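# Flip the hub on the vise so its left end faces up

## Task

Turn the hub that sits on the vise upside down so that the end called its left end points upward, leaving every part of the setup that was already correct still correct when finished; the pictures named manual, manual 2, manual 3 and manual 4 show what is meant.

## Robot and tools

Robot: two arms, left_arm carrying a left hand and right_arm carrying a right hand (mirror images). Bases in the scene frame: left_arm at (-0.057, +0.308, +0.014) m, right_arm at (-0.037, -0.278, +0.027) m, turned slightly (quat_wxyz +1.000, 0, 0, +0.026). A post stands on the floor behind the arms. Loose objects may occasionally get a small push from outside.

Frame: the scene frame has its origin at table-top height, between the arms' nominal bases; +z up, +x out over the table, +y toward left_arm. Arm names do not match image sides. Positions are in metres; orientations are quat_wxyz. Printed hand positions may be wrong by a few cm, worse at long reach.

Hand point: a point rigid with the palm, about 0.05 m in front of it and 0.15 m from the wrist flange along the fingers. Its +z runs along straight fingers, +y out of the palm, +x across the palm away from the thumb on the right hand, toward the thumb on the left hand. Straight fingers end 0.06-0.07 m past the point along +z and sit 0.06 m behind it along -y. A wrist bracket on the little-finger side can strike things.

Row layout (28 numbers, each in [-1, 1], always all 28 even when one arm moves): left_arm dx, dy, dz, rx, ry, rz; left hand little, ring, middle, index, thumb_bend, thumb_turn, force_limit, speed; then the same fourteen for right_arm and its hand. Pose numbers are offsets, not poses: they count from the arm's Hand target at the start of that action or move, along scene-frame axes, rotating about the Hand target position. 1.0 = 0.6 m or 180 degrees; rx, ry, rz form one rotation vector. All six 0 asks nothing new of that arm. Finger numbers are absolute targets: -1 open/straight, +1 closed; thumb_turn -1 beside the palm, +1 in front opposite the fingers. force_limit maps -1..+1 to about 0..10 N at the fingertip (0..15 N for the two thumb motors). speed rises linearly from nearly 0 at -1 to full at +0.48 and stays full up to +1 (full travel 0.49 s). Hand numbers never mean no change: to keep a hand as is, resend the eight numbers last executed for it; if none has been sent yet, send its hand_measured plus hand_force_limit and hand_speed.

Tools:
- execute_actions(actions, cameras): actions is a list of up to 15-row tables; each row is one 1/30 s step, all rows measured from the same start pose, and a short table repeats its last row to step 15. Returns robot state; images only for an empty list or when cameras names them.
- move(target, speed, blend, blocking, cameras): target is one 28-number row or up to 15 rows, every row an offset from the same starting Hand targets (not from the previous row). speed in m/s, 0.002 to 4.3, default 0.25 (turns up to twice that in rad/s), one value or one per target. blend in m rounds corners; 0 (default) stops at each. Paths are straight, end together, are cut at 10 s, and do not avoid obstacles or the other arm. blocking=false returns after about 0.5 s while motion continues. The result adds a move: line giving the ending (done, off_target, moving, held, fault) and limits (paced = pose clipped, held = steps withheld).
- wait(seconds, cameras): 0 to 3600 s, sends nothing new; a running move keeps going.
- stop(cameras): brakes the running move.
- zoom_image(camera, region): region [x0, y0, x1, y1] in pixels, at most 504 by 504, of the latest image from cam_high (896x504), cam_low (896x504), cam_left_wrist (672x504) or cam_right_wrist (672x504).
- show_instructions(): displays the reference images.
- finished_scene(scene): ends for good; the goal must hold without the robot.

Control behaviour: each step the commanded orientation is clipped to within 40 degrees of the measured one. Hand target in a result is the last commanded pose after clipping; further offsets start from it. Arms follow loosely and often rest 1-3 cm (up to 5 cm) short, usually low; that alone is not contact. A new execute_actions call, even all zeros, re-requests the target; otherwise send the remaining gap as an offset. To stop pressing on something, command back past the hand point. Near the base, small moves can swing the whole arm.

Gripping: with thumb_turn fully in front, the hand closes on objects about 0.035-0.065 m thick, or a handle down to about 0.025 m. A motor moves only when its target changes by 0.002 or more, stops at target or at force_limit, then locks. For gentle grips close at speed -0.94 or lower. To squeeze more, raise force_limit and send a target beyond hand_measured; to loosen, send one more open. Readings: hand_measured (positions), hand_stopped_by (moving, target, force, stalled, fault), hand_load_n (fingertip load, positive pushing open); a lost grip shows as load near 0.

Joint ranges (rad): waist -2.880..2.880, shoulder 0..3.142, elbow 0..3.019, wrist pitch -1.693..1.571, wrist yaw -1.571..1.571, wrist roll -2.094..2.094. Joint torques include offsets and noise; numbers 3 and 4 wrap at ±28 N m.

Motor heat: holding loads, stretched arms or pushing at unreachable poses heat motors; at 85 °C a MOTOR HOT line appears, at 100 °C the arm goes limp for 30-60 s.

Avoid: dropping the hub even a few mm, releasing it while moving, fast impacts or hard presses against the vise or heavy things, anything leaving the table, the two hands colliding or one hand gripping the other, and excessive finger loads.

Each tool is called after ">>>" by a JSON object that holds its "op" and its "data", one argument or row to a line.

Reference images:

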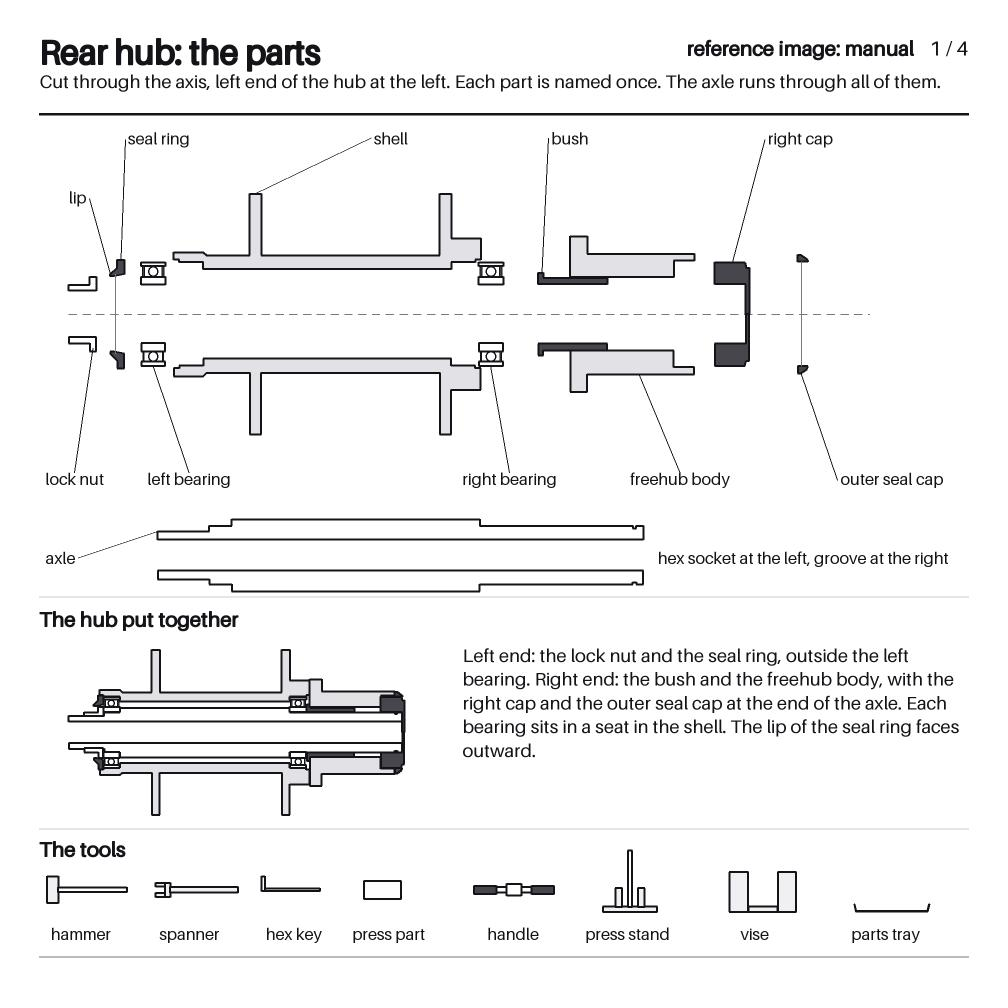

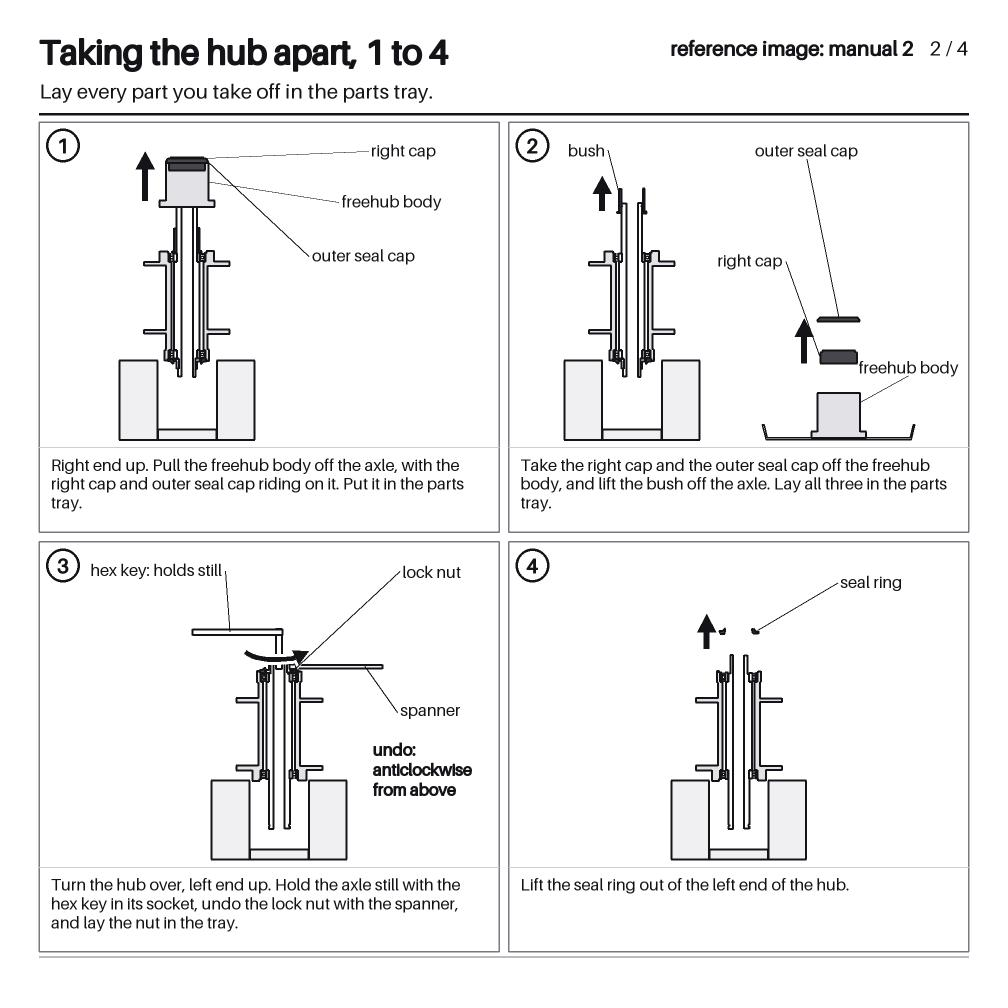

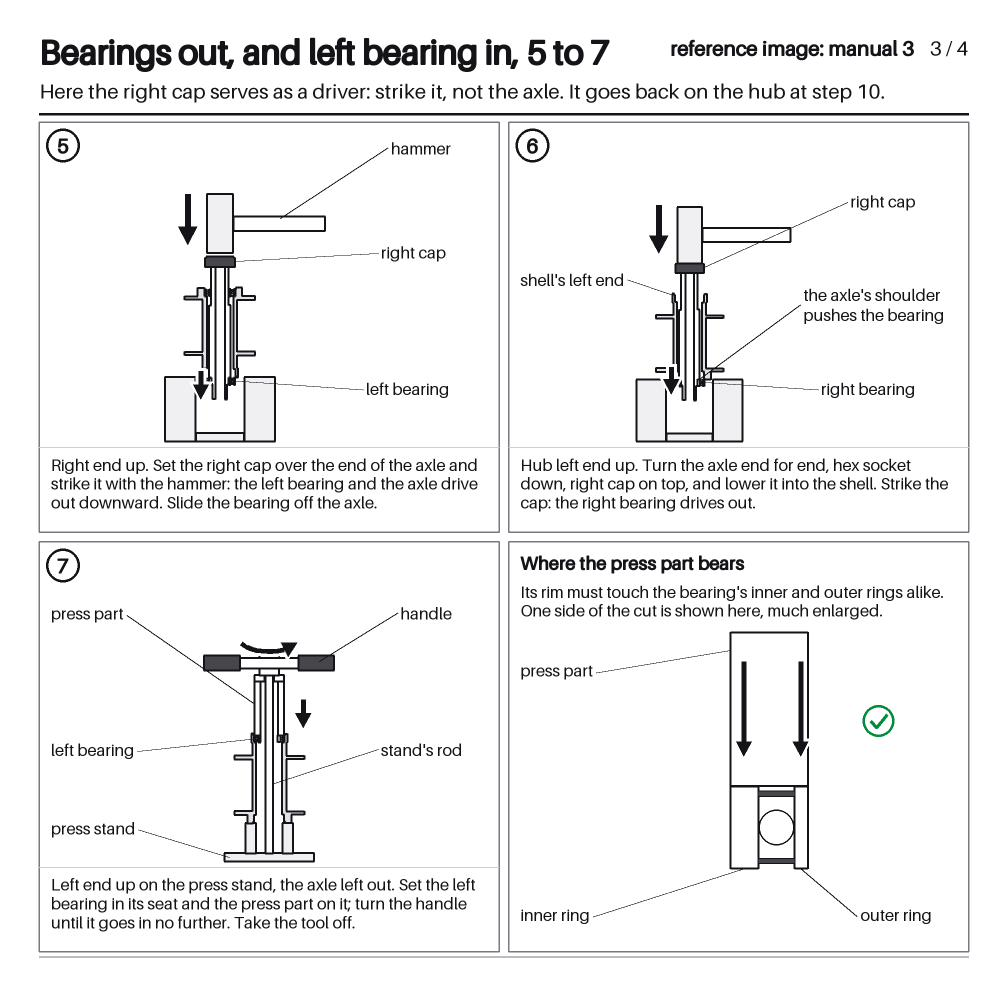

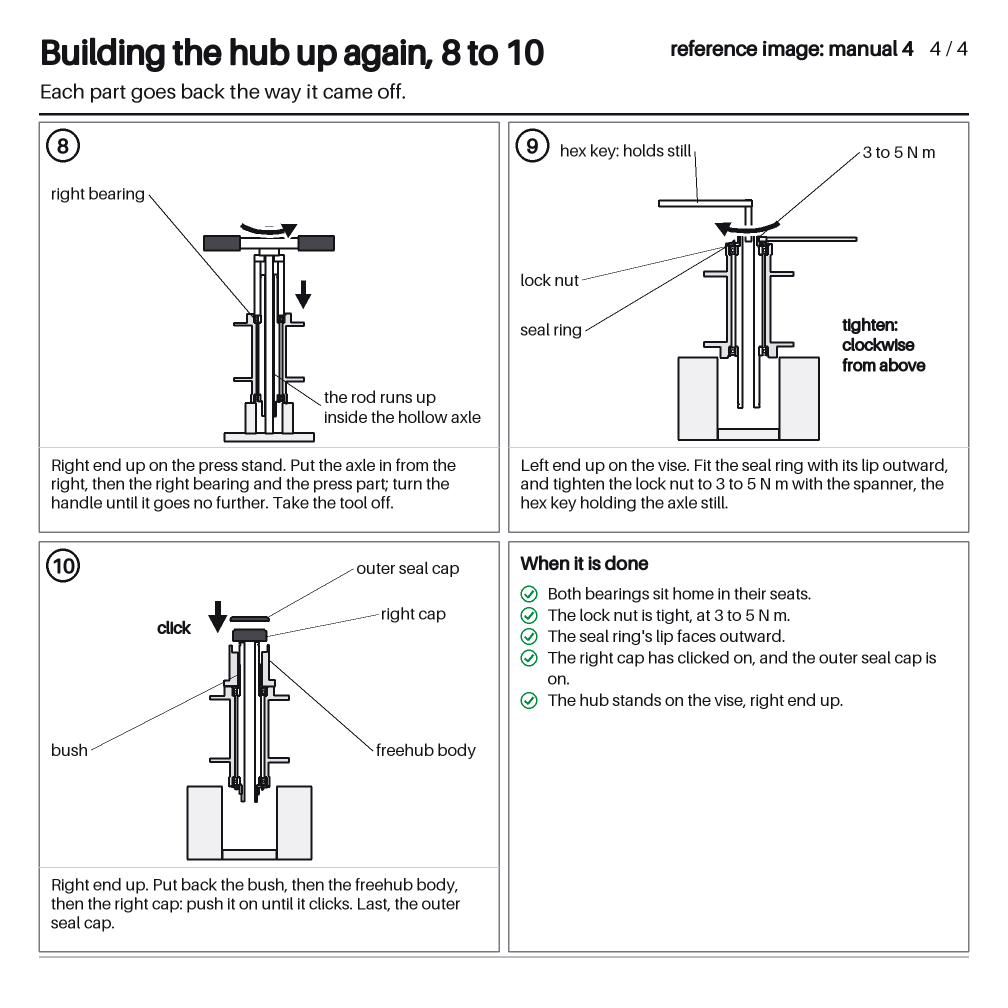

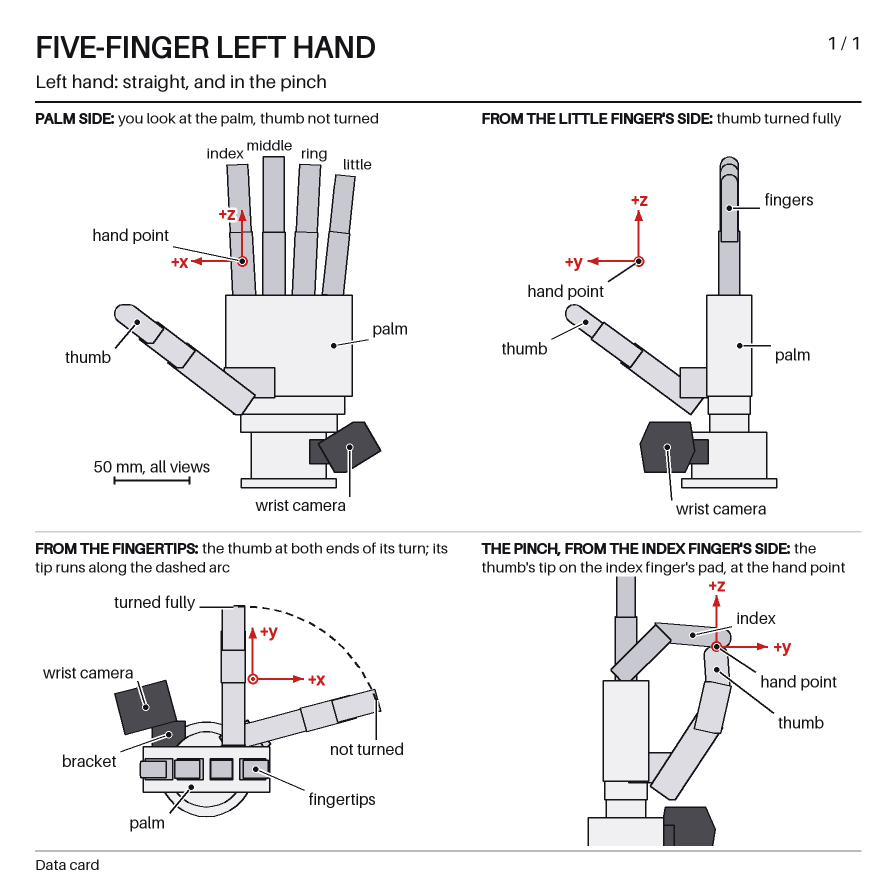

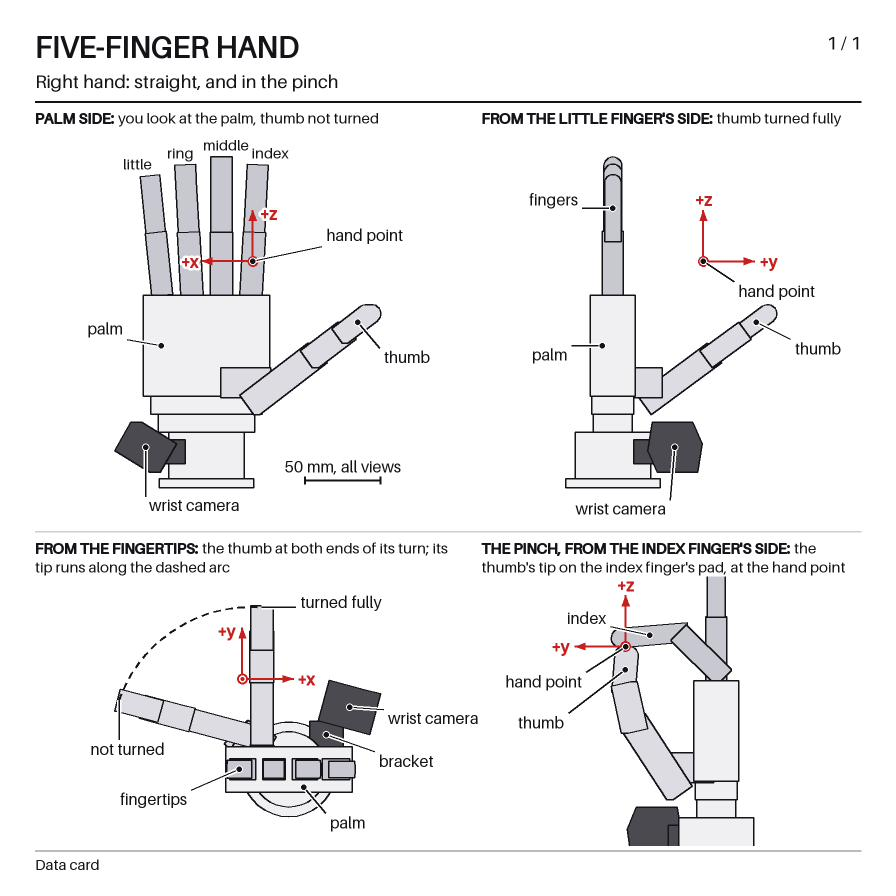

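## Session

>>> {"op": "execute_actions", "data": {
  "actions": []
}}

Scene clock: 0.00 s.
left_arm: end_effector_position=(+0.3525, +0.4517, +0.4036) hand_measured=(-1.000, -1.000, -1.000, -1.000, -1.000, -1.000) hand_load_n=(+0.0, +0.0, +0.0, +0.0, +0.5, +0.5) hand_stopped_by=(target, target, target, target, target, target) hand_force_limit=0.00 hand_speed=-0.80 end_effector_quat_wxyz=(+0.719, -0.050, +0.639, +0.267) | right_arm: end_effector_position=(+0.5715, -0.2691, +0.2639) hand_measured=(-1.000, -1.000, -1.000, -1.000, -1.000, -1.000) hand_load_n=(+0.0, +0.0, +0.0, +0.0, +0.0, +0.0) hand_stopped_by=(target, target, target, target, target, target) hand_force_limit=0.00 hand_speed=-0.80 end_effector_quat_wxyz=(+0.358, +0.849, +0.373, -0.111)
Joint positions: left_arm=[0.009 0.845 0.568 0.473 -0.418 1.928] | right_arm=[0.266 1.987 1.865 -1.643 0.749 -2.003]
Joint velocities: within noise
Joint torques (N m): no reading
Motor temperatures (°C): left_arm=[31 31 33 33 35 31] | right_arm=[32 32 34 31 35 33]
Heat: left arm: hottest wrist yaw 35 °C; right arm: hottest wrist yaw 35 °C.
Hand target: left_arm +0.3535, +0.4517, +0.4233; +0.732, -0.055, +0.625, +0.266 | right_arm +0.5753, -0.2679, +0.2721; +0.359, +0.851, +0.369, -0.100

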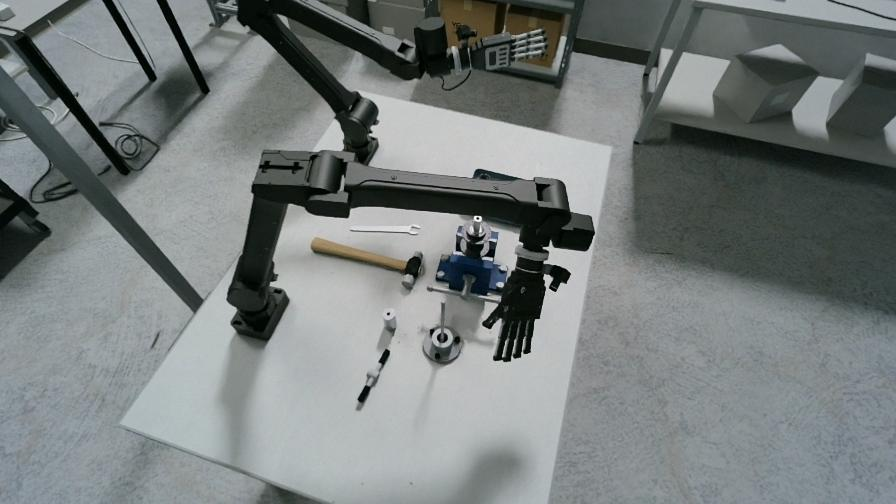

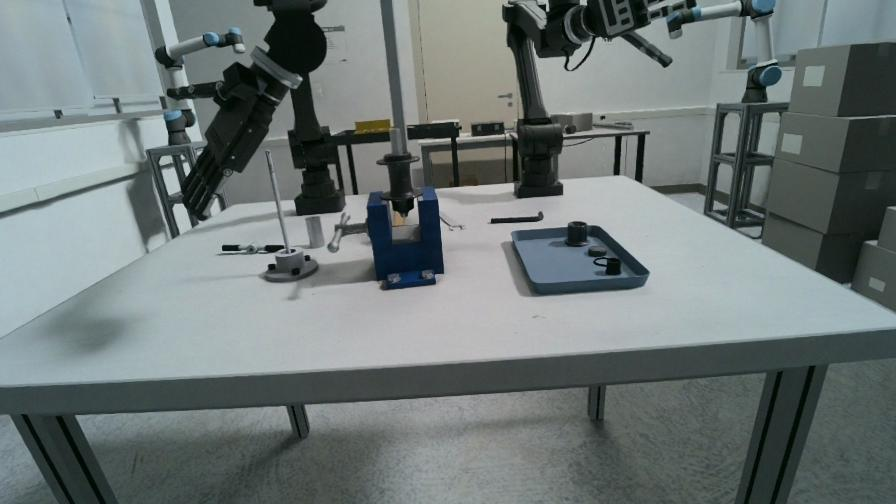

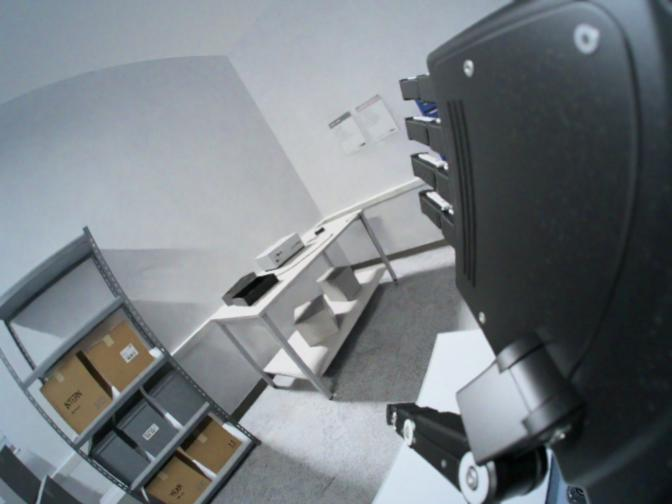

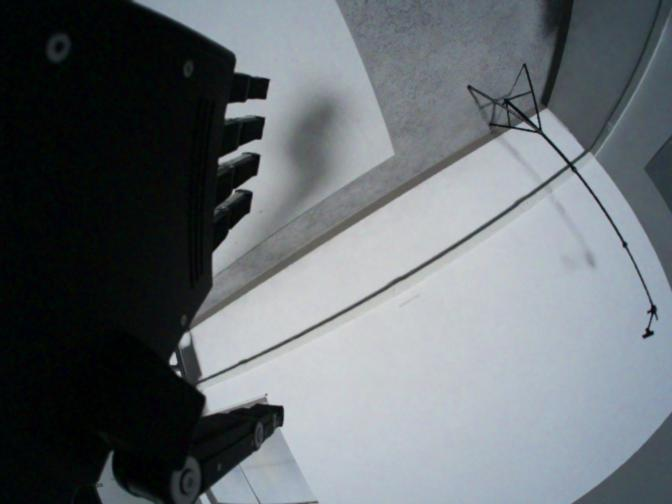

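>>> {"op": "zoom_image", "data": {
  "camera": "cam_high",
  "region": [380, 140, 600, 320]
}}

>>> {"op": "zoom_image", "data": {
  "camera": "cam_low",
  "region": [330, 100, 490, 300]
}}

>>> {"op": "zoom_image", "data": {
  "camera": "cam_high",
  "region": [420, 190, 540, 300]
}}

>>> {"op": "zoom_image", "data": {
  "camera": "cam_low",
  "region": [480, 200, 680, 310]
}}

Scaled by 2.291 from the camera's image (finer frame: 1280x720).

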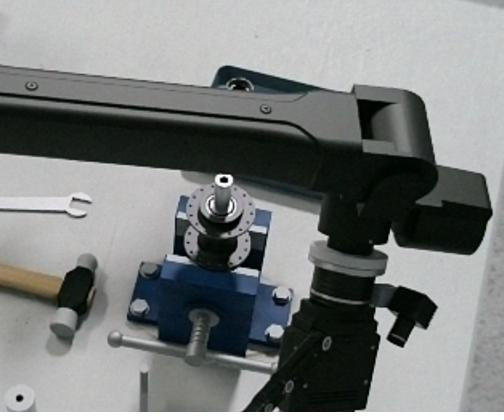

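Scaled by 2.520 from the camera's image (finer frame: 1280x720).

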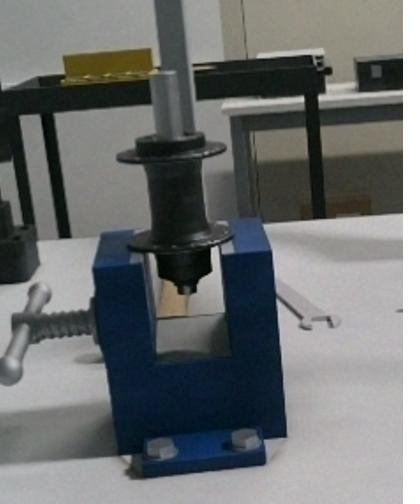

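Scaled by 4.200 from the camera's image (finer frame: 1280x720).

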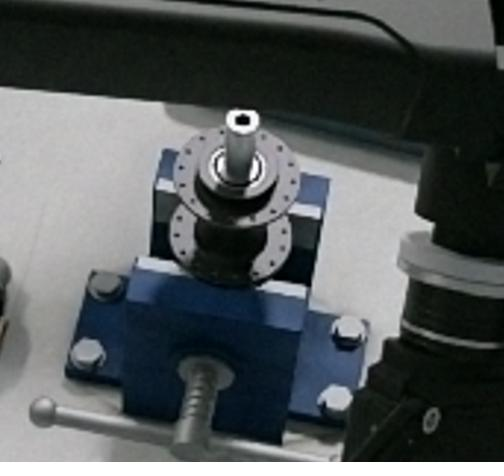

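Scaled by 2.520 from the camera's image (finer frame: 1280x720).

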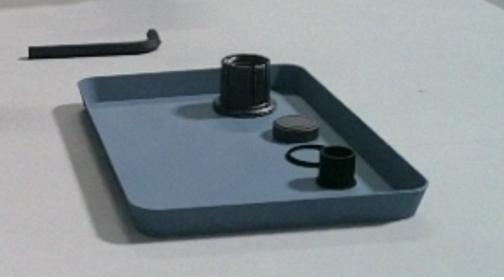

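>>> {"op": "move", "data": {
  "target": [0,0,0,0,0,0,-1,-1,-1,-1,-1,-1,0,-0.8,-0.367,-0.3,0.233,0,0,0,-1,-1,-1,-1,-1,-1,0,-0.8],
  "cameras": ["cam_high","cam_low"]
}}

Scene clock: 91.27 s.
left_arm: end_effector_position=(+0.3525, +0.4517, +0.4036) hand_measured=(-1.000, -1.000, -1.000, -1.000, -1.000, -1.000) hand_load_n=(+0.0, +0.0, +0.0, +0.0, +0.0, +0.0) hand_stopped_by=(target, target, target, target, target, target) hand_force_limit=0.00 hand_speed=-0.80 end_effector_quat_wxyz=(+0.719, -0.050, +0.639, +0.267) | right_arm: end_effector_position=(+0.3562, -0.4457, +0.4118) hand_measured=(-1.000, -1.000, -1.000, -1.000, -1.000, -1.000) hand_load_n=(+0.0, +0.0, +0.0, +0.0, -0.5, +0.0) hand_stopped_by=(target, target, target, target, target, target) hand_force_limit=0.00 hand_speed=-0.80 end_effector_quat_wxyz=(+0.379, +0.872, +0.284, -0.125)
Joint positions: left_arm=[0.009 0.845 0.568 0.473 -0.418 1.928] | right_arm=[0 1.354 1.424 -1.7 0.82 -2.123]
Joint torques (N m): left_arm=[-0.26 -2.96 11.28 1.62 0.08 0.11] | right_arm=[-0.62 -7.71 9.35 -0.1 0.7 -0.12]
Motor temperatures (°C): left_arm=[31 31 51 34 34 31] | right_arm=[32 37 44 31 36 33]
Heat: left arm: hottest elbow 51 °C; right arm: hottest elbow 44 °C.
Hand target: left_arm +0.3535, +0.4517, +0.4233; +0.732, -0.055, +0.625, +0.266 | right_arm +0.3551, -0.4477, +0.4119; +0.359, +0.851, +0.369, -0.100
Off the commanded pose: left_arm 0.020 m, 2 deg | right_arm 0.002 m, 11 deg.
joint sent to its limit (right arm) — joint 4 (wrist pitch), lower limit; joint 6 (wrist roll), lower limit. The joint targets are off in orientation, not in position.
move: off_target (right_arm)

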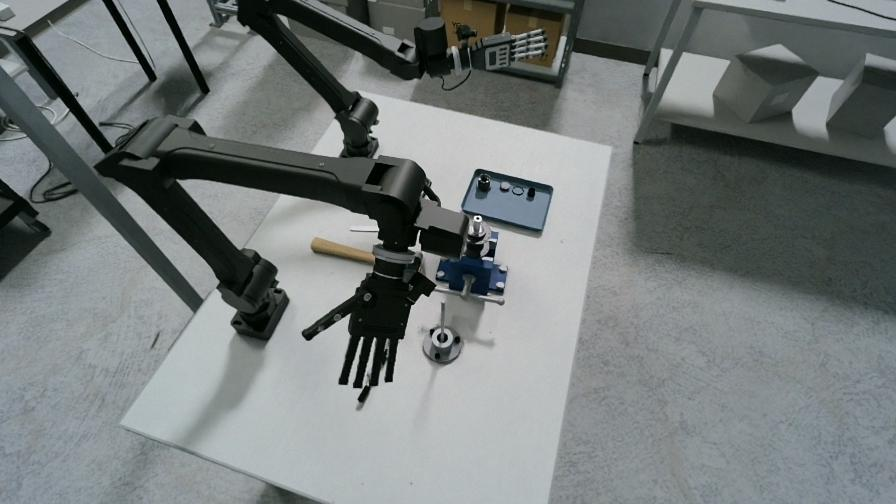

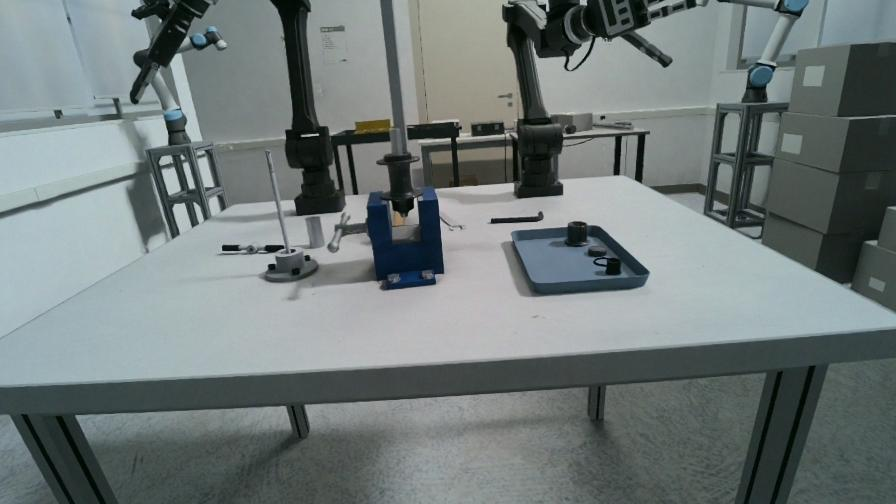

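>>> {"op": "move", "data": {
  "target": [0,0,0,0,0,0,-1,-1,-1,-1,-1,-1,0,-0.8,-0.1,-0.25,0.05,-0.02,-0.012,-0.1,-1,-1,-1,-1,-1,-1,0,-0.8],
  "cameras": ["cam_high"]
}}

>>> {"op": "zoom_image", "data": {
  "camera": "cam_high",
  "region": [410, 160, 550, 300]
}}

Scene clock: 100.90 s.
left_arm: end_effector_position=(+0.3525, +0.4517, +0.4036) hand_measured=(-1.000, -1.000, -1.000, -1.000, -1.000, -1.000) hand_load_n=(+0.0, +0.0, +0.0, +0.0, +0.0, +0.0) hand_stopped_by=(target, target, target, target, target, target) hand_force_limit=0.00 hand_speed=-0.80 end_effector_quat_wxyz=(+0.719, -0.050, +0.639, +0.267) | right_arm: end_effector_position=(+0.2864, -0.5950, +0.4302) hand_measured=(-1.000, -1.000, -1.000, -1.000, -1.000, -1.000) hand_load_n=(+0.0, +0.0, +0.0, +0.0, +0.0, +0.0) hand_stopped_by=(target, target, target, target, target, target) hand_force_limit=0.00 hand_speed=-0.80 end_effector_quat_wxyz=(+0.382, +0.895, +0.109, -0.205)
Joint positions: left_arm=[0.009 0.845 0.568 0.473 -0.418 1.928] | right_arm=[-0.386 1.415 1.495 -1.7 0.895 -2.123]
Joint torques (N m): left_arm=[0.03 -3.02 11.14 1.83 0.12 0.12] | right_arm=[0.5 -8.7 13.14 -0.01 0.73 -0.09]
Heat: left arm: hottest elbow 52 °C; right arm: hottest elbow 43 °C.
Hand target: left_arm +0.3535, +0.4517, +0.4233; +0.732, -0.055, +0.625, +0.266 | right_arm +0.2950, -0.5977, +0.4420; +0.373, +0.888, +0.221, -0.151
Off the commanded pose: left_arm 0.020 m, 2 deg | right_arm 0.015 m, 14 deg.
joint sent to its limit (right arm) — joint 4 (wrist pitch), lower limit; joint 6 (wrist roll), lower limit. The joint targets are off in orientation, not in position.
move: off_target (right_arm)

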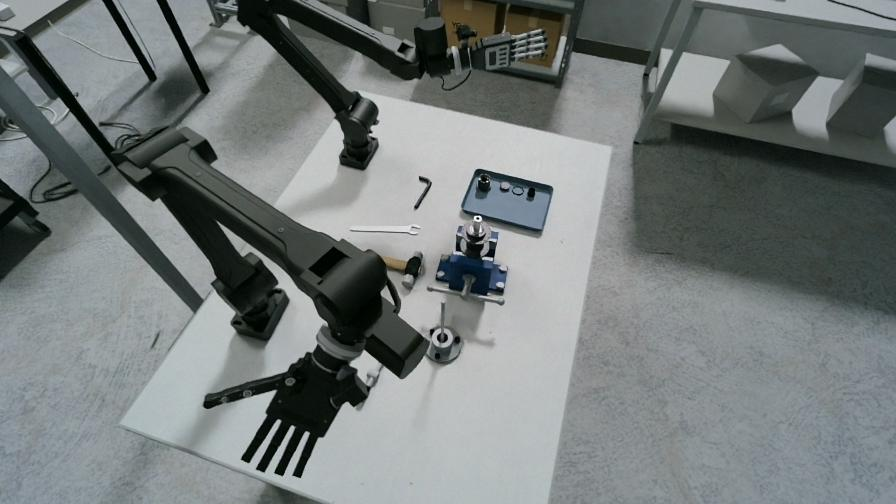

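Scaled by 3.600 from the camera's image (finer frame: 1280x720).

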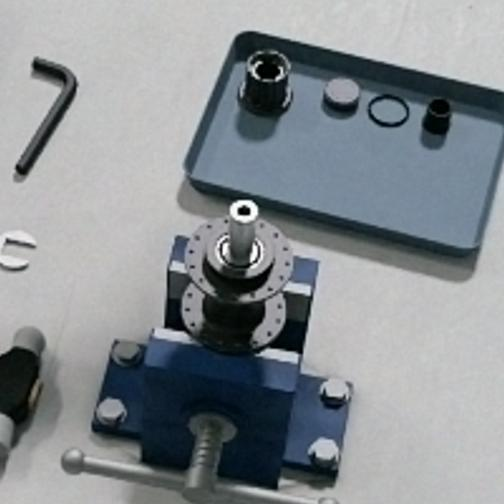

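>>> {"op": "move", "data": {
  "target": [-0.12,-0.78,-0.17,-0.0962,0.0488,-0.1464,-1,-1,-1,-1,-1,-1,0,-0.8,0,0,0,0,0,0,-1,-1,-1,-1,-1,-1,0,-0.8],
  "cameras": ["all"]
}}

Scene clock: 119.37 s.
left_arm: end_effector_position=(+0.2777, -0.0060, +0.3013) hand_measured=(-1.000, -1.000, -1.000, -1.000, -1.000, -1.000) hand_load_n=(+0.0, +0.0, +0.0, +0.0, +0.0, +0.0) hand_stopped_by=(target, target, target, target, target, target) hand_force_limit=0.00 hand_speed=-0.80 end_effector_quat_wxyz=(+0.701, +0.019, +0.712, +0.018) | right_arm: end_effector_position=(+0.2864, -0.5950, +0.4304) hand_measured=(-1.000, -1.000, -1.000, -1.000, -1.000, -1.000) hand_load_n=(+0.5, +0.0, +0.0, +0.0, +0.0, +0.0) hand_stopped_by=(target, target, target, target, target, target) hand_force_limit=0.00 hand_speed=-0.80 end_effector_quat_wxyz=(+0.382, +0.895, +0.109, -0.205)
Joint positions: left_arm=[-1.212 1.329 0.801 0.484 -1.21 1.582] | right_arm=[-0.386 1.415 1.495 -1.7 0.895 -2.123]
Joint torques (N m): left_arm=[0.21 -8.35 11.63 0.65 -0.19 -0.05] | right_arm=[0.21 -8.18 13.18 0.02 0.69 -0.07]
Heat: left arm: hottest elbow 52 °C; right arm: hottest elbow 44 °C.
Hand target: left_arm +0.2813, -0.0164, +0.3213; +0.707, +0.000, +0.708, +0.000 | right_arm +0.2950, -0.5977, +0.4419; +0.373, +0.888, +0.221, -0.151
Off the commanded pose: left_arm 0.023 m, 3 deg | right_arm 0.015 m, 14 deg.
joint sent to its limit (right arm) — joint 4 (wrist pitch), lower limit; joint 6 (wrist roll), lower limit. The joint targets are off in orientation, not in position.
move: off_target (left_arm)

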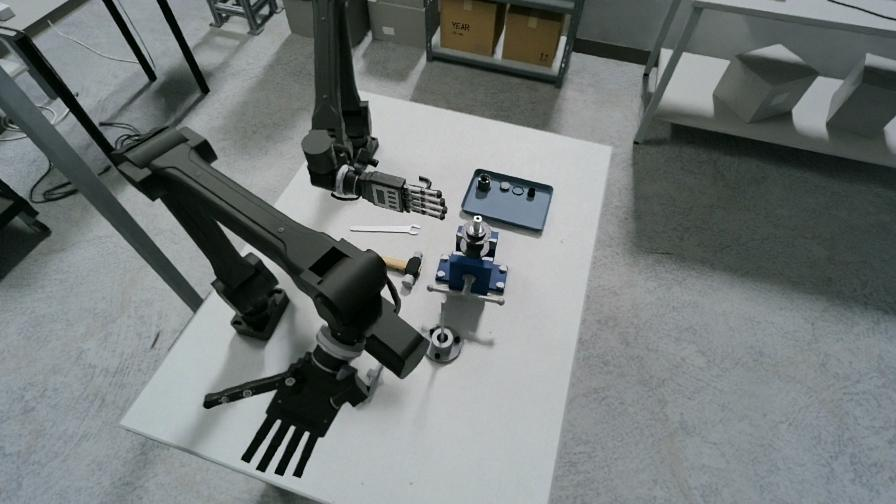

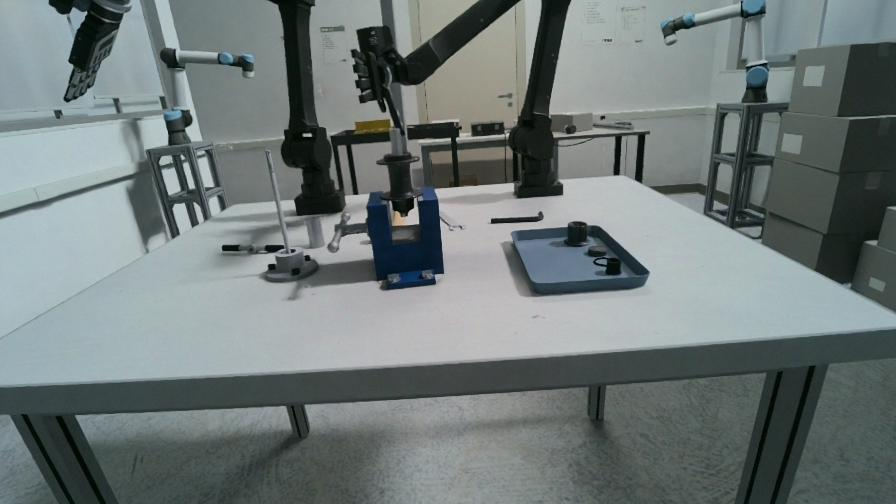

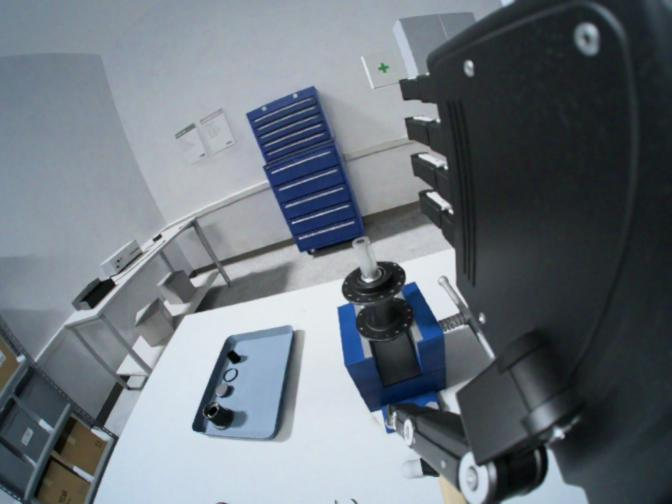

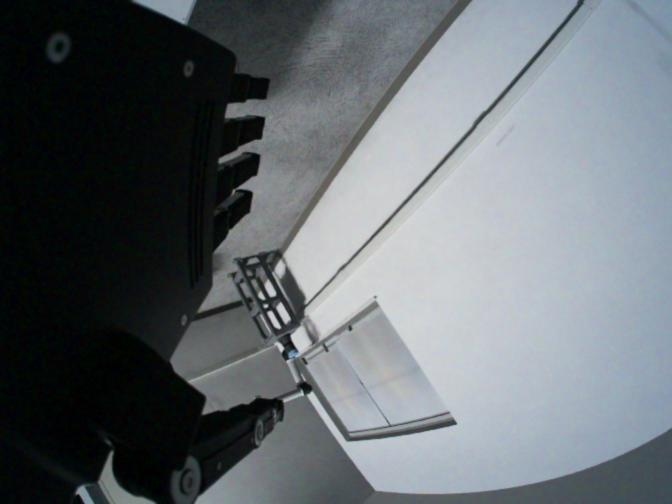

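>>> {"op": "zoom_image", "data": {
  "camera": "cam_left_wrist",
  "region": [300, 210, 500, 430]
}}

>>> {"op": "zoom_image", "data": {
  "camera": "cam_high",
  "region": [290, 120, 550, 330]
}}

>>> {"op": "zoom_image", "data": {
  "camera": "cam_low",
  "region": [310, 10, 490, 300]
}}

Scaled by 2.291 from the camera's image (finer frame: 960x720).

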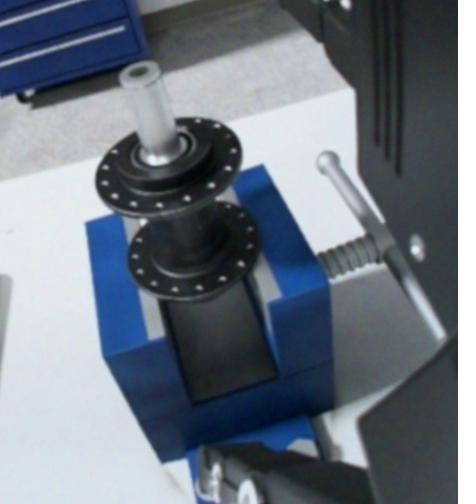

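Scaled by 1.938 from the camera's image (finer frame: 1280x720).

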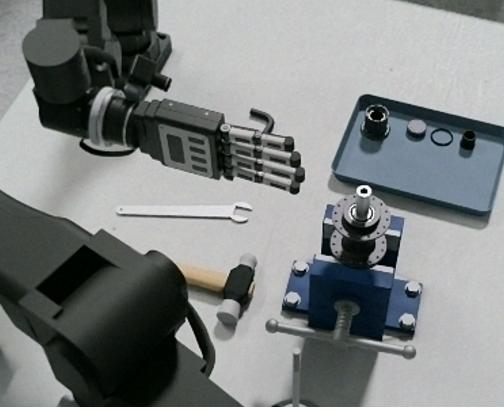

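Scaled by 1.738 from the camera's image (finer frame: 1280x720).

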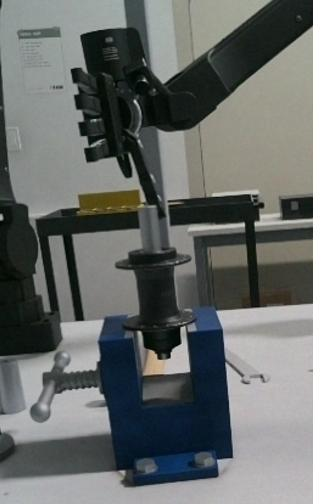

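>>> {"op": "move", "data": {
  "target": [0.2,-0.05,0.05,0,0,0,-1,-1,-1,-1,-1,1,0,0,0,0,0,0,0,0,-1,-1,-1,-1,-1,-1,0,-0.8],
  "cameras": ["all"]
}}

>>> {"op": "zoom_image", "data": {
  "camera": "cam_low",
  "region": [310, 10, 490, 300]
}}

>>> {"op": "zoom_image", "data": {
  "camera": "cam_high",
  "region": [350, 120, 550, 300]
}}

Scene clock: 142.20 s.
left_arm: end_effector_position=(+0.3943, -0.0372, +0.3301) hand_measured=(-1.000, -1.000, -1.000, -1.000, -1.000, +1.000) hand_load_n=(+0.0, +0.0, +0.0, +0.0, +0.0, +0.0) hand_stopped_by=(target, target, target, target, target, target) hand_force_limit=0.00 hand_speed=0.00 end_effector_quat_wxyz=(+0.699, +0.016, +0.715, +0.016) | right_arm: end_effector_position=(+0.2864, -0.5950, +0.4304) hand_measured=(-1.000, -1.000, -1.000, -1.000, -1.000, -1.000) hand_load_n=(+0.0, +0.0, +0.0, +0.0, +0.0, +0.0) hand_stopped_by=(target, target, target, target, target, target) hand_force_limit=0.00 hand_speed=-0.80 end_effector_quat_wxyz=(+0.382, +0.895, +0.109, -0.205)
Joint positions: left_arm=[-1.006 1.495 1.061 0.392 -1.006 1.58] | right_arm=[-0.386 1.415 1.495 -1.7 0.895 -2.123]
Joint torques (N m): left_arm=[0.15 -10.75 12.23 0.96 0.03 0.06] | right_arm=[0.67 -8.59 13.11 0.03 0.73 -0.12]
Heat: left arm: hottest elbow 49 °C; right arm: hottest elbow 46 °C.
Hand target: left_arm +0.4014, -0.0464, +0.3512; +0.707, +0.000, +0.708, +0.000 | right_arm +0.2950, -0.5977, +0.4419; +0.373, +0.888, +0.221, -0.151
Off the commanded pose: left_arm 0.024 m, 3 deg | right_arm 0.015 m, 14 deg.
joint sent to its limit (right arm) — joint 4 (wrist pitch), lower limit; joint 6 (wrist roll), lower limit. The joint targets are off in orientation, not in position.
move: off_target (left_arm)

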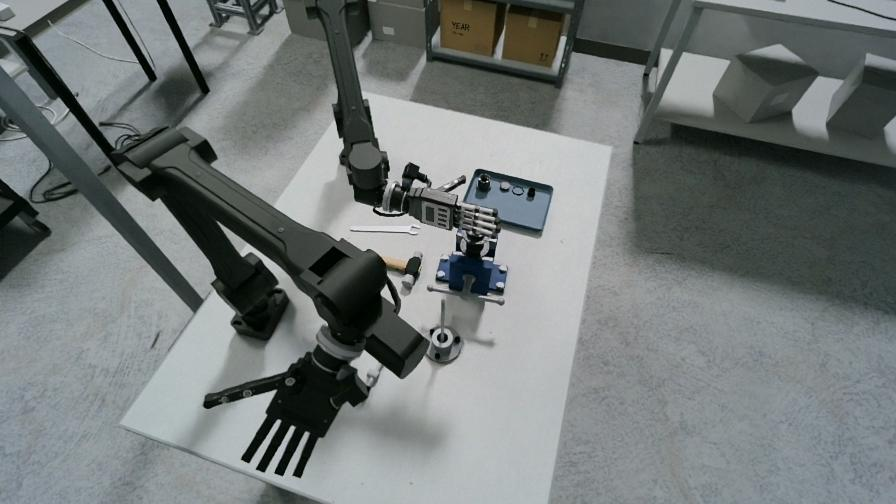

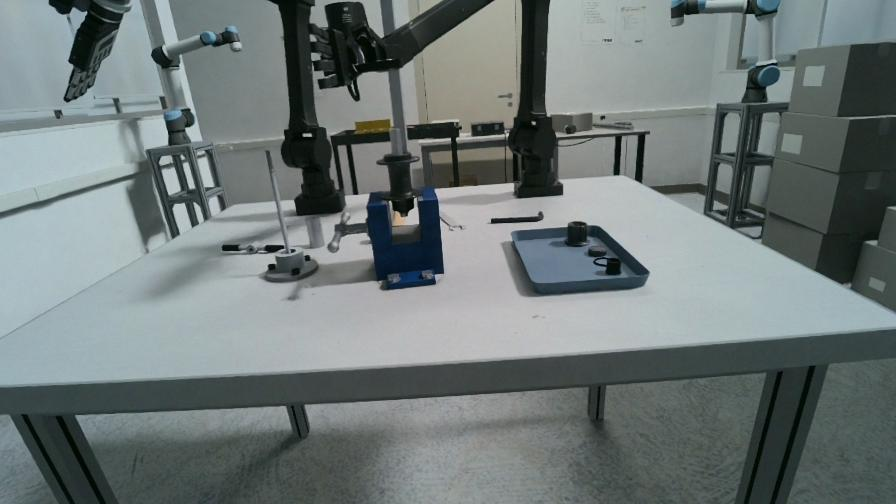

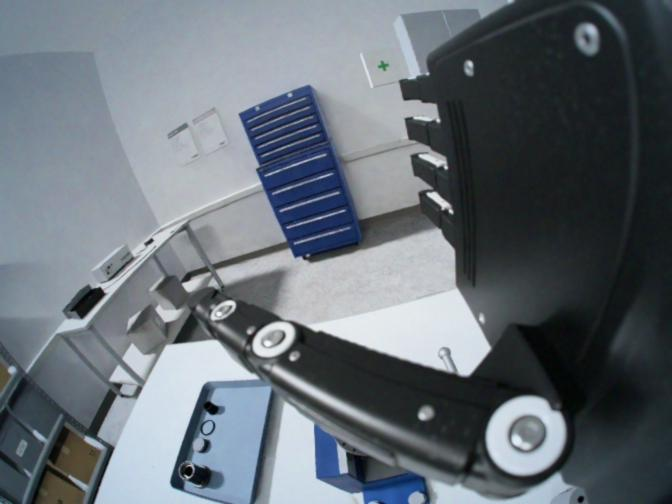

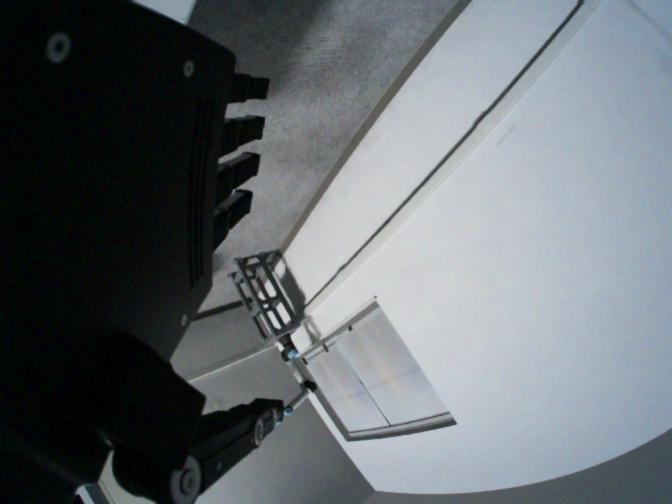

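Scaled by 1.738 from the camera's image (finer frame: 1280x720).

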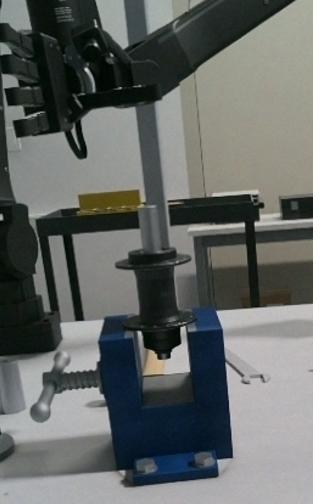

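Scaled by 2.520 from the camera's image (finer frame: 1280x720).

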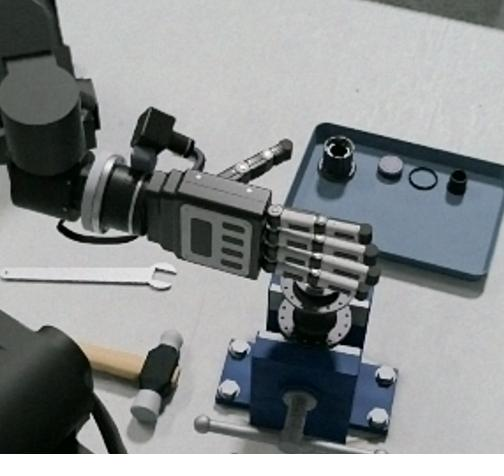

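>>> {"op": "zoom_image", "data": {
  "camera": "cam_low",
  "region": [300, 0, 420, 110]
}}

>>> {"op": "zoom_image", "data": {
  "camera": "cam_low",
  "region": [340, 120, 460, 230]
}}

Scaled by 4.200 from the camera's image (finer frame: 1280x720).

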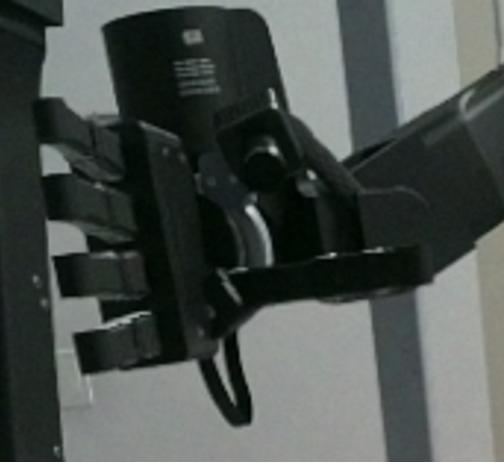

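Scaled by 4.200 from the camera's image (finer frame: 1280x720).

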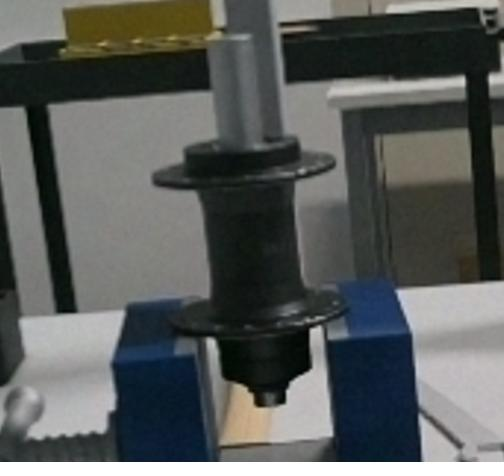

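>>> {"op": "zoom_image", "data": {
  "camera": "cam_low",
  "region": [360, 170, 450, 250]
}}

>>> {"op": "zoom_image", "data": {
  "camera": "cam_low",
  "region": [370, 120, 440, 200]
}}

Scaled by 5.600 from the camera's image (finer frame: 1280x720).

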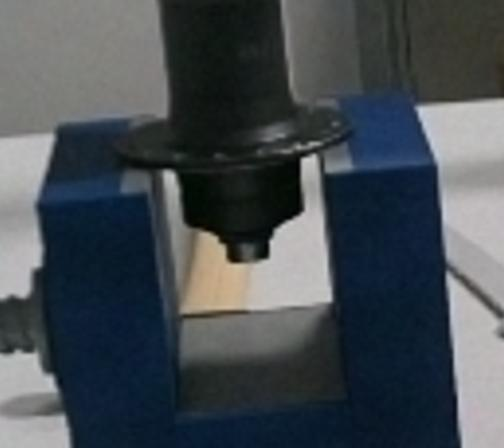

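Scaled by 6.300 from the camera's image (finer frame: 1280x720).

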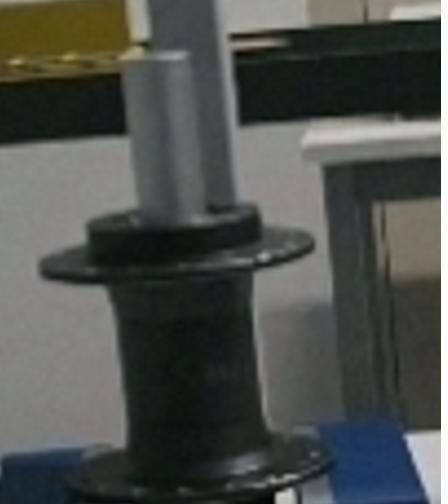

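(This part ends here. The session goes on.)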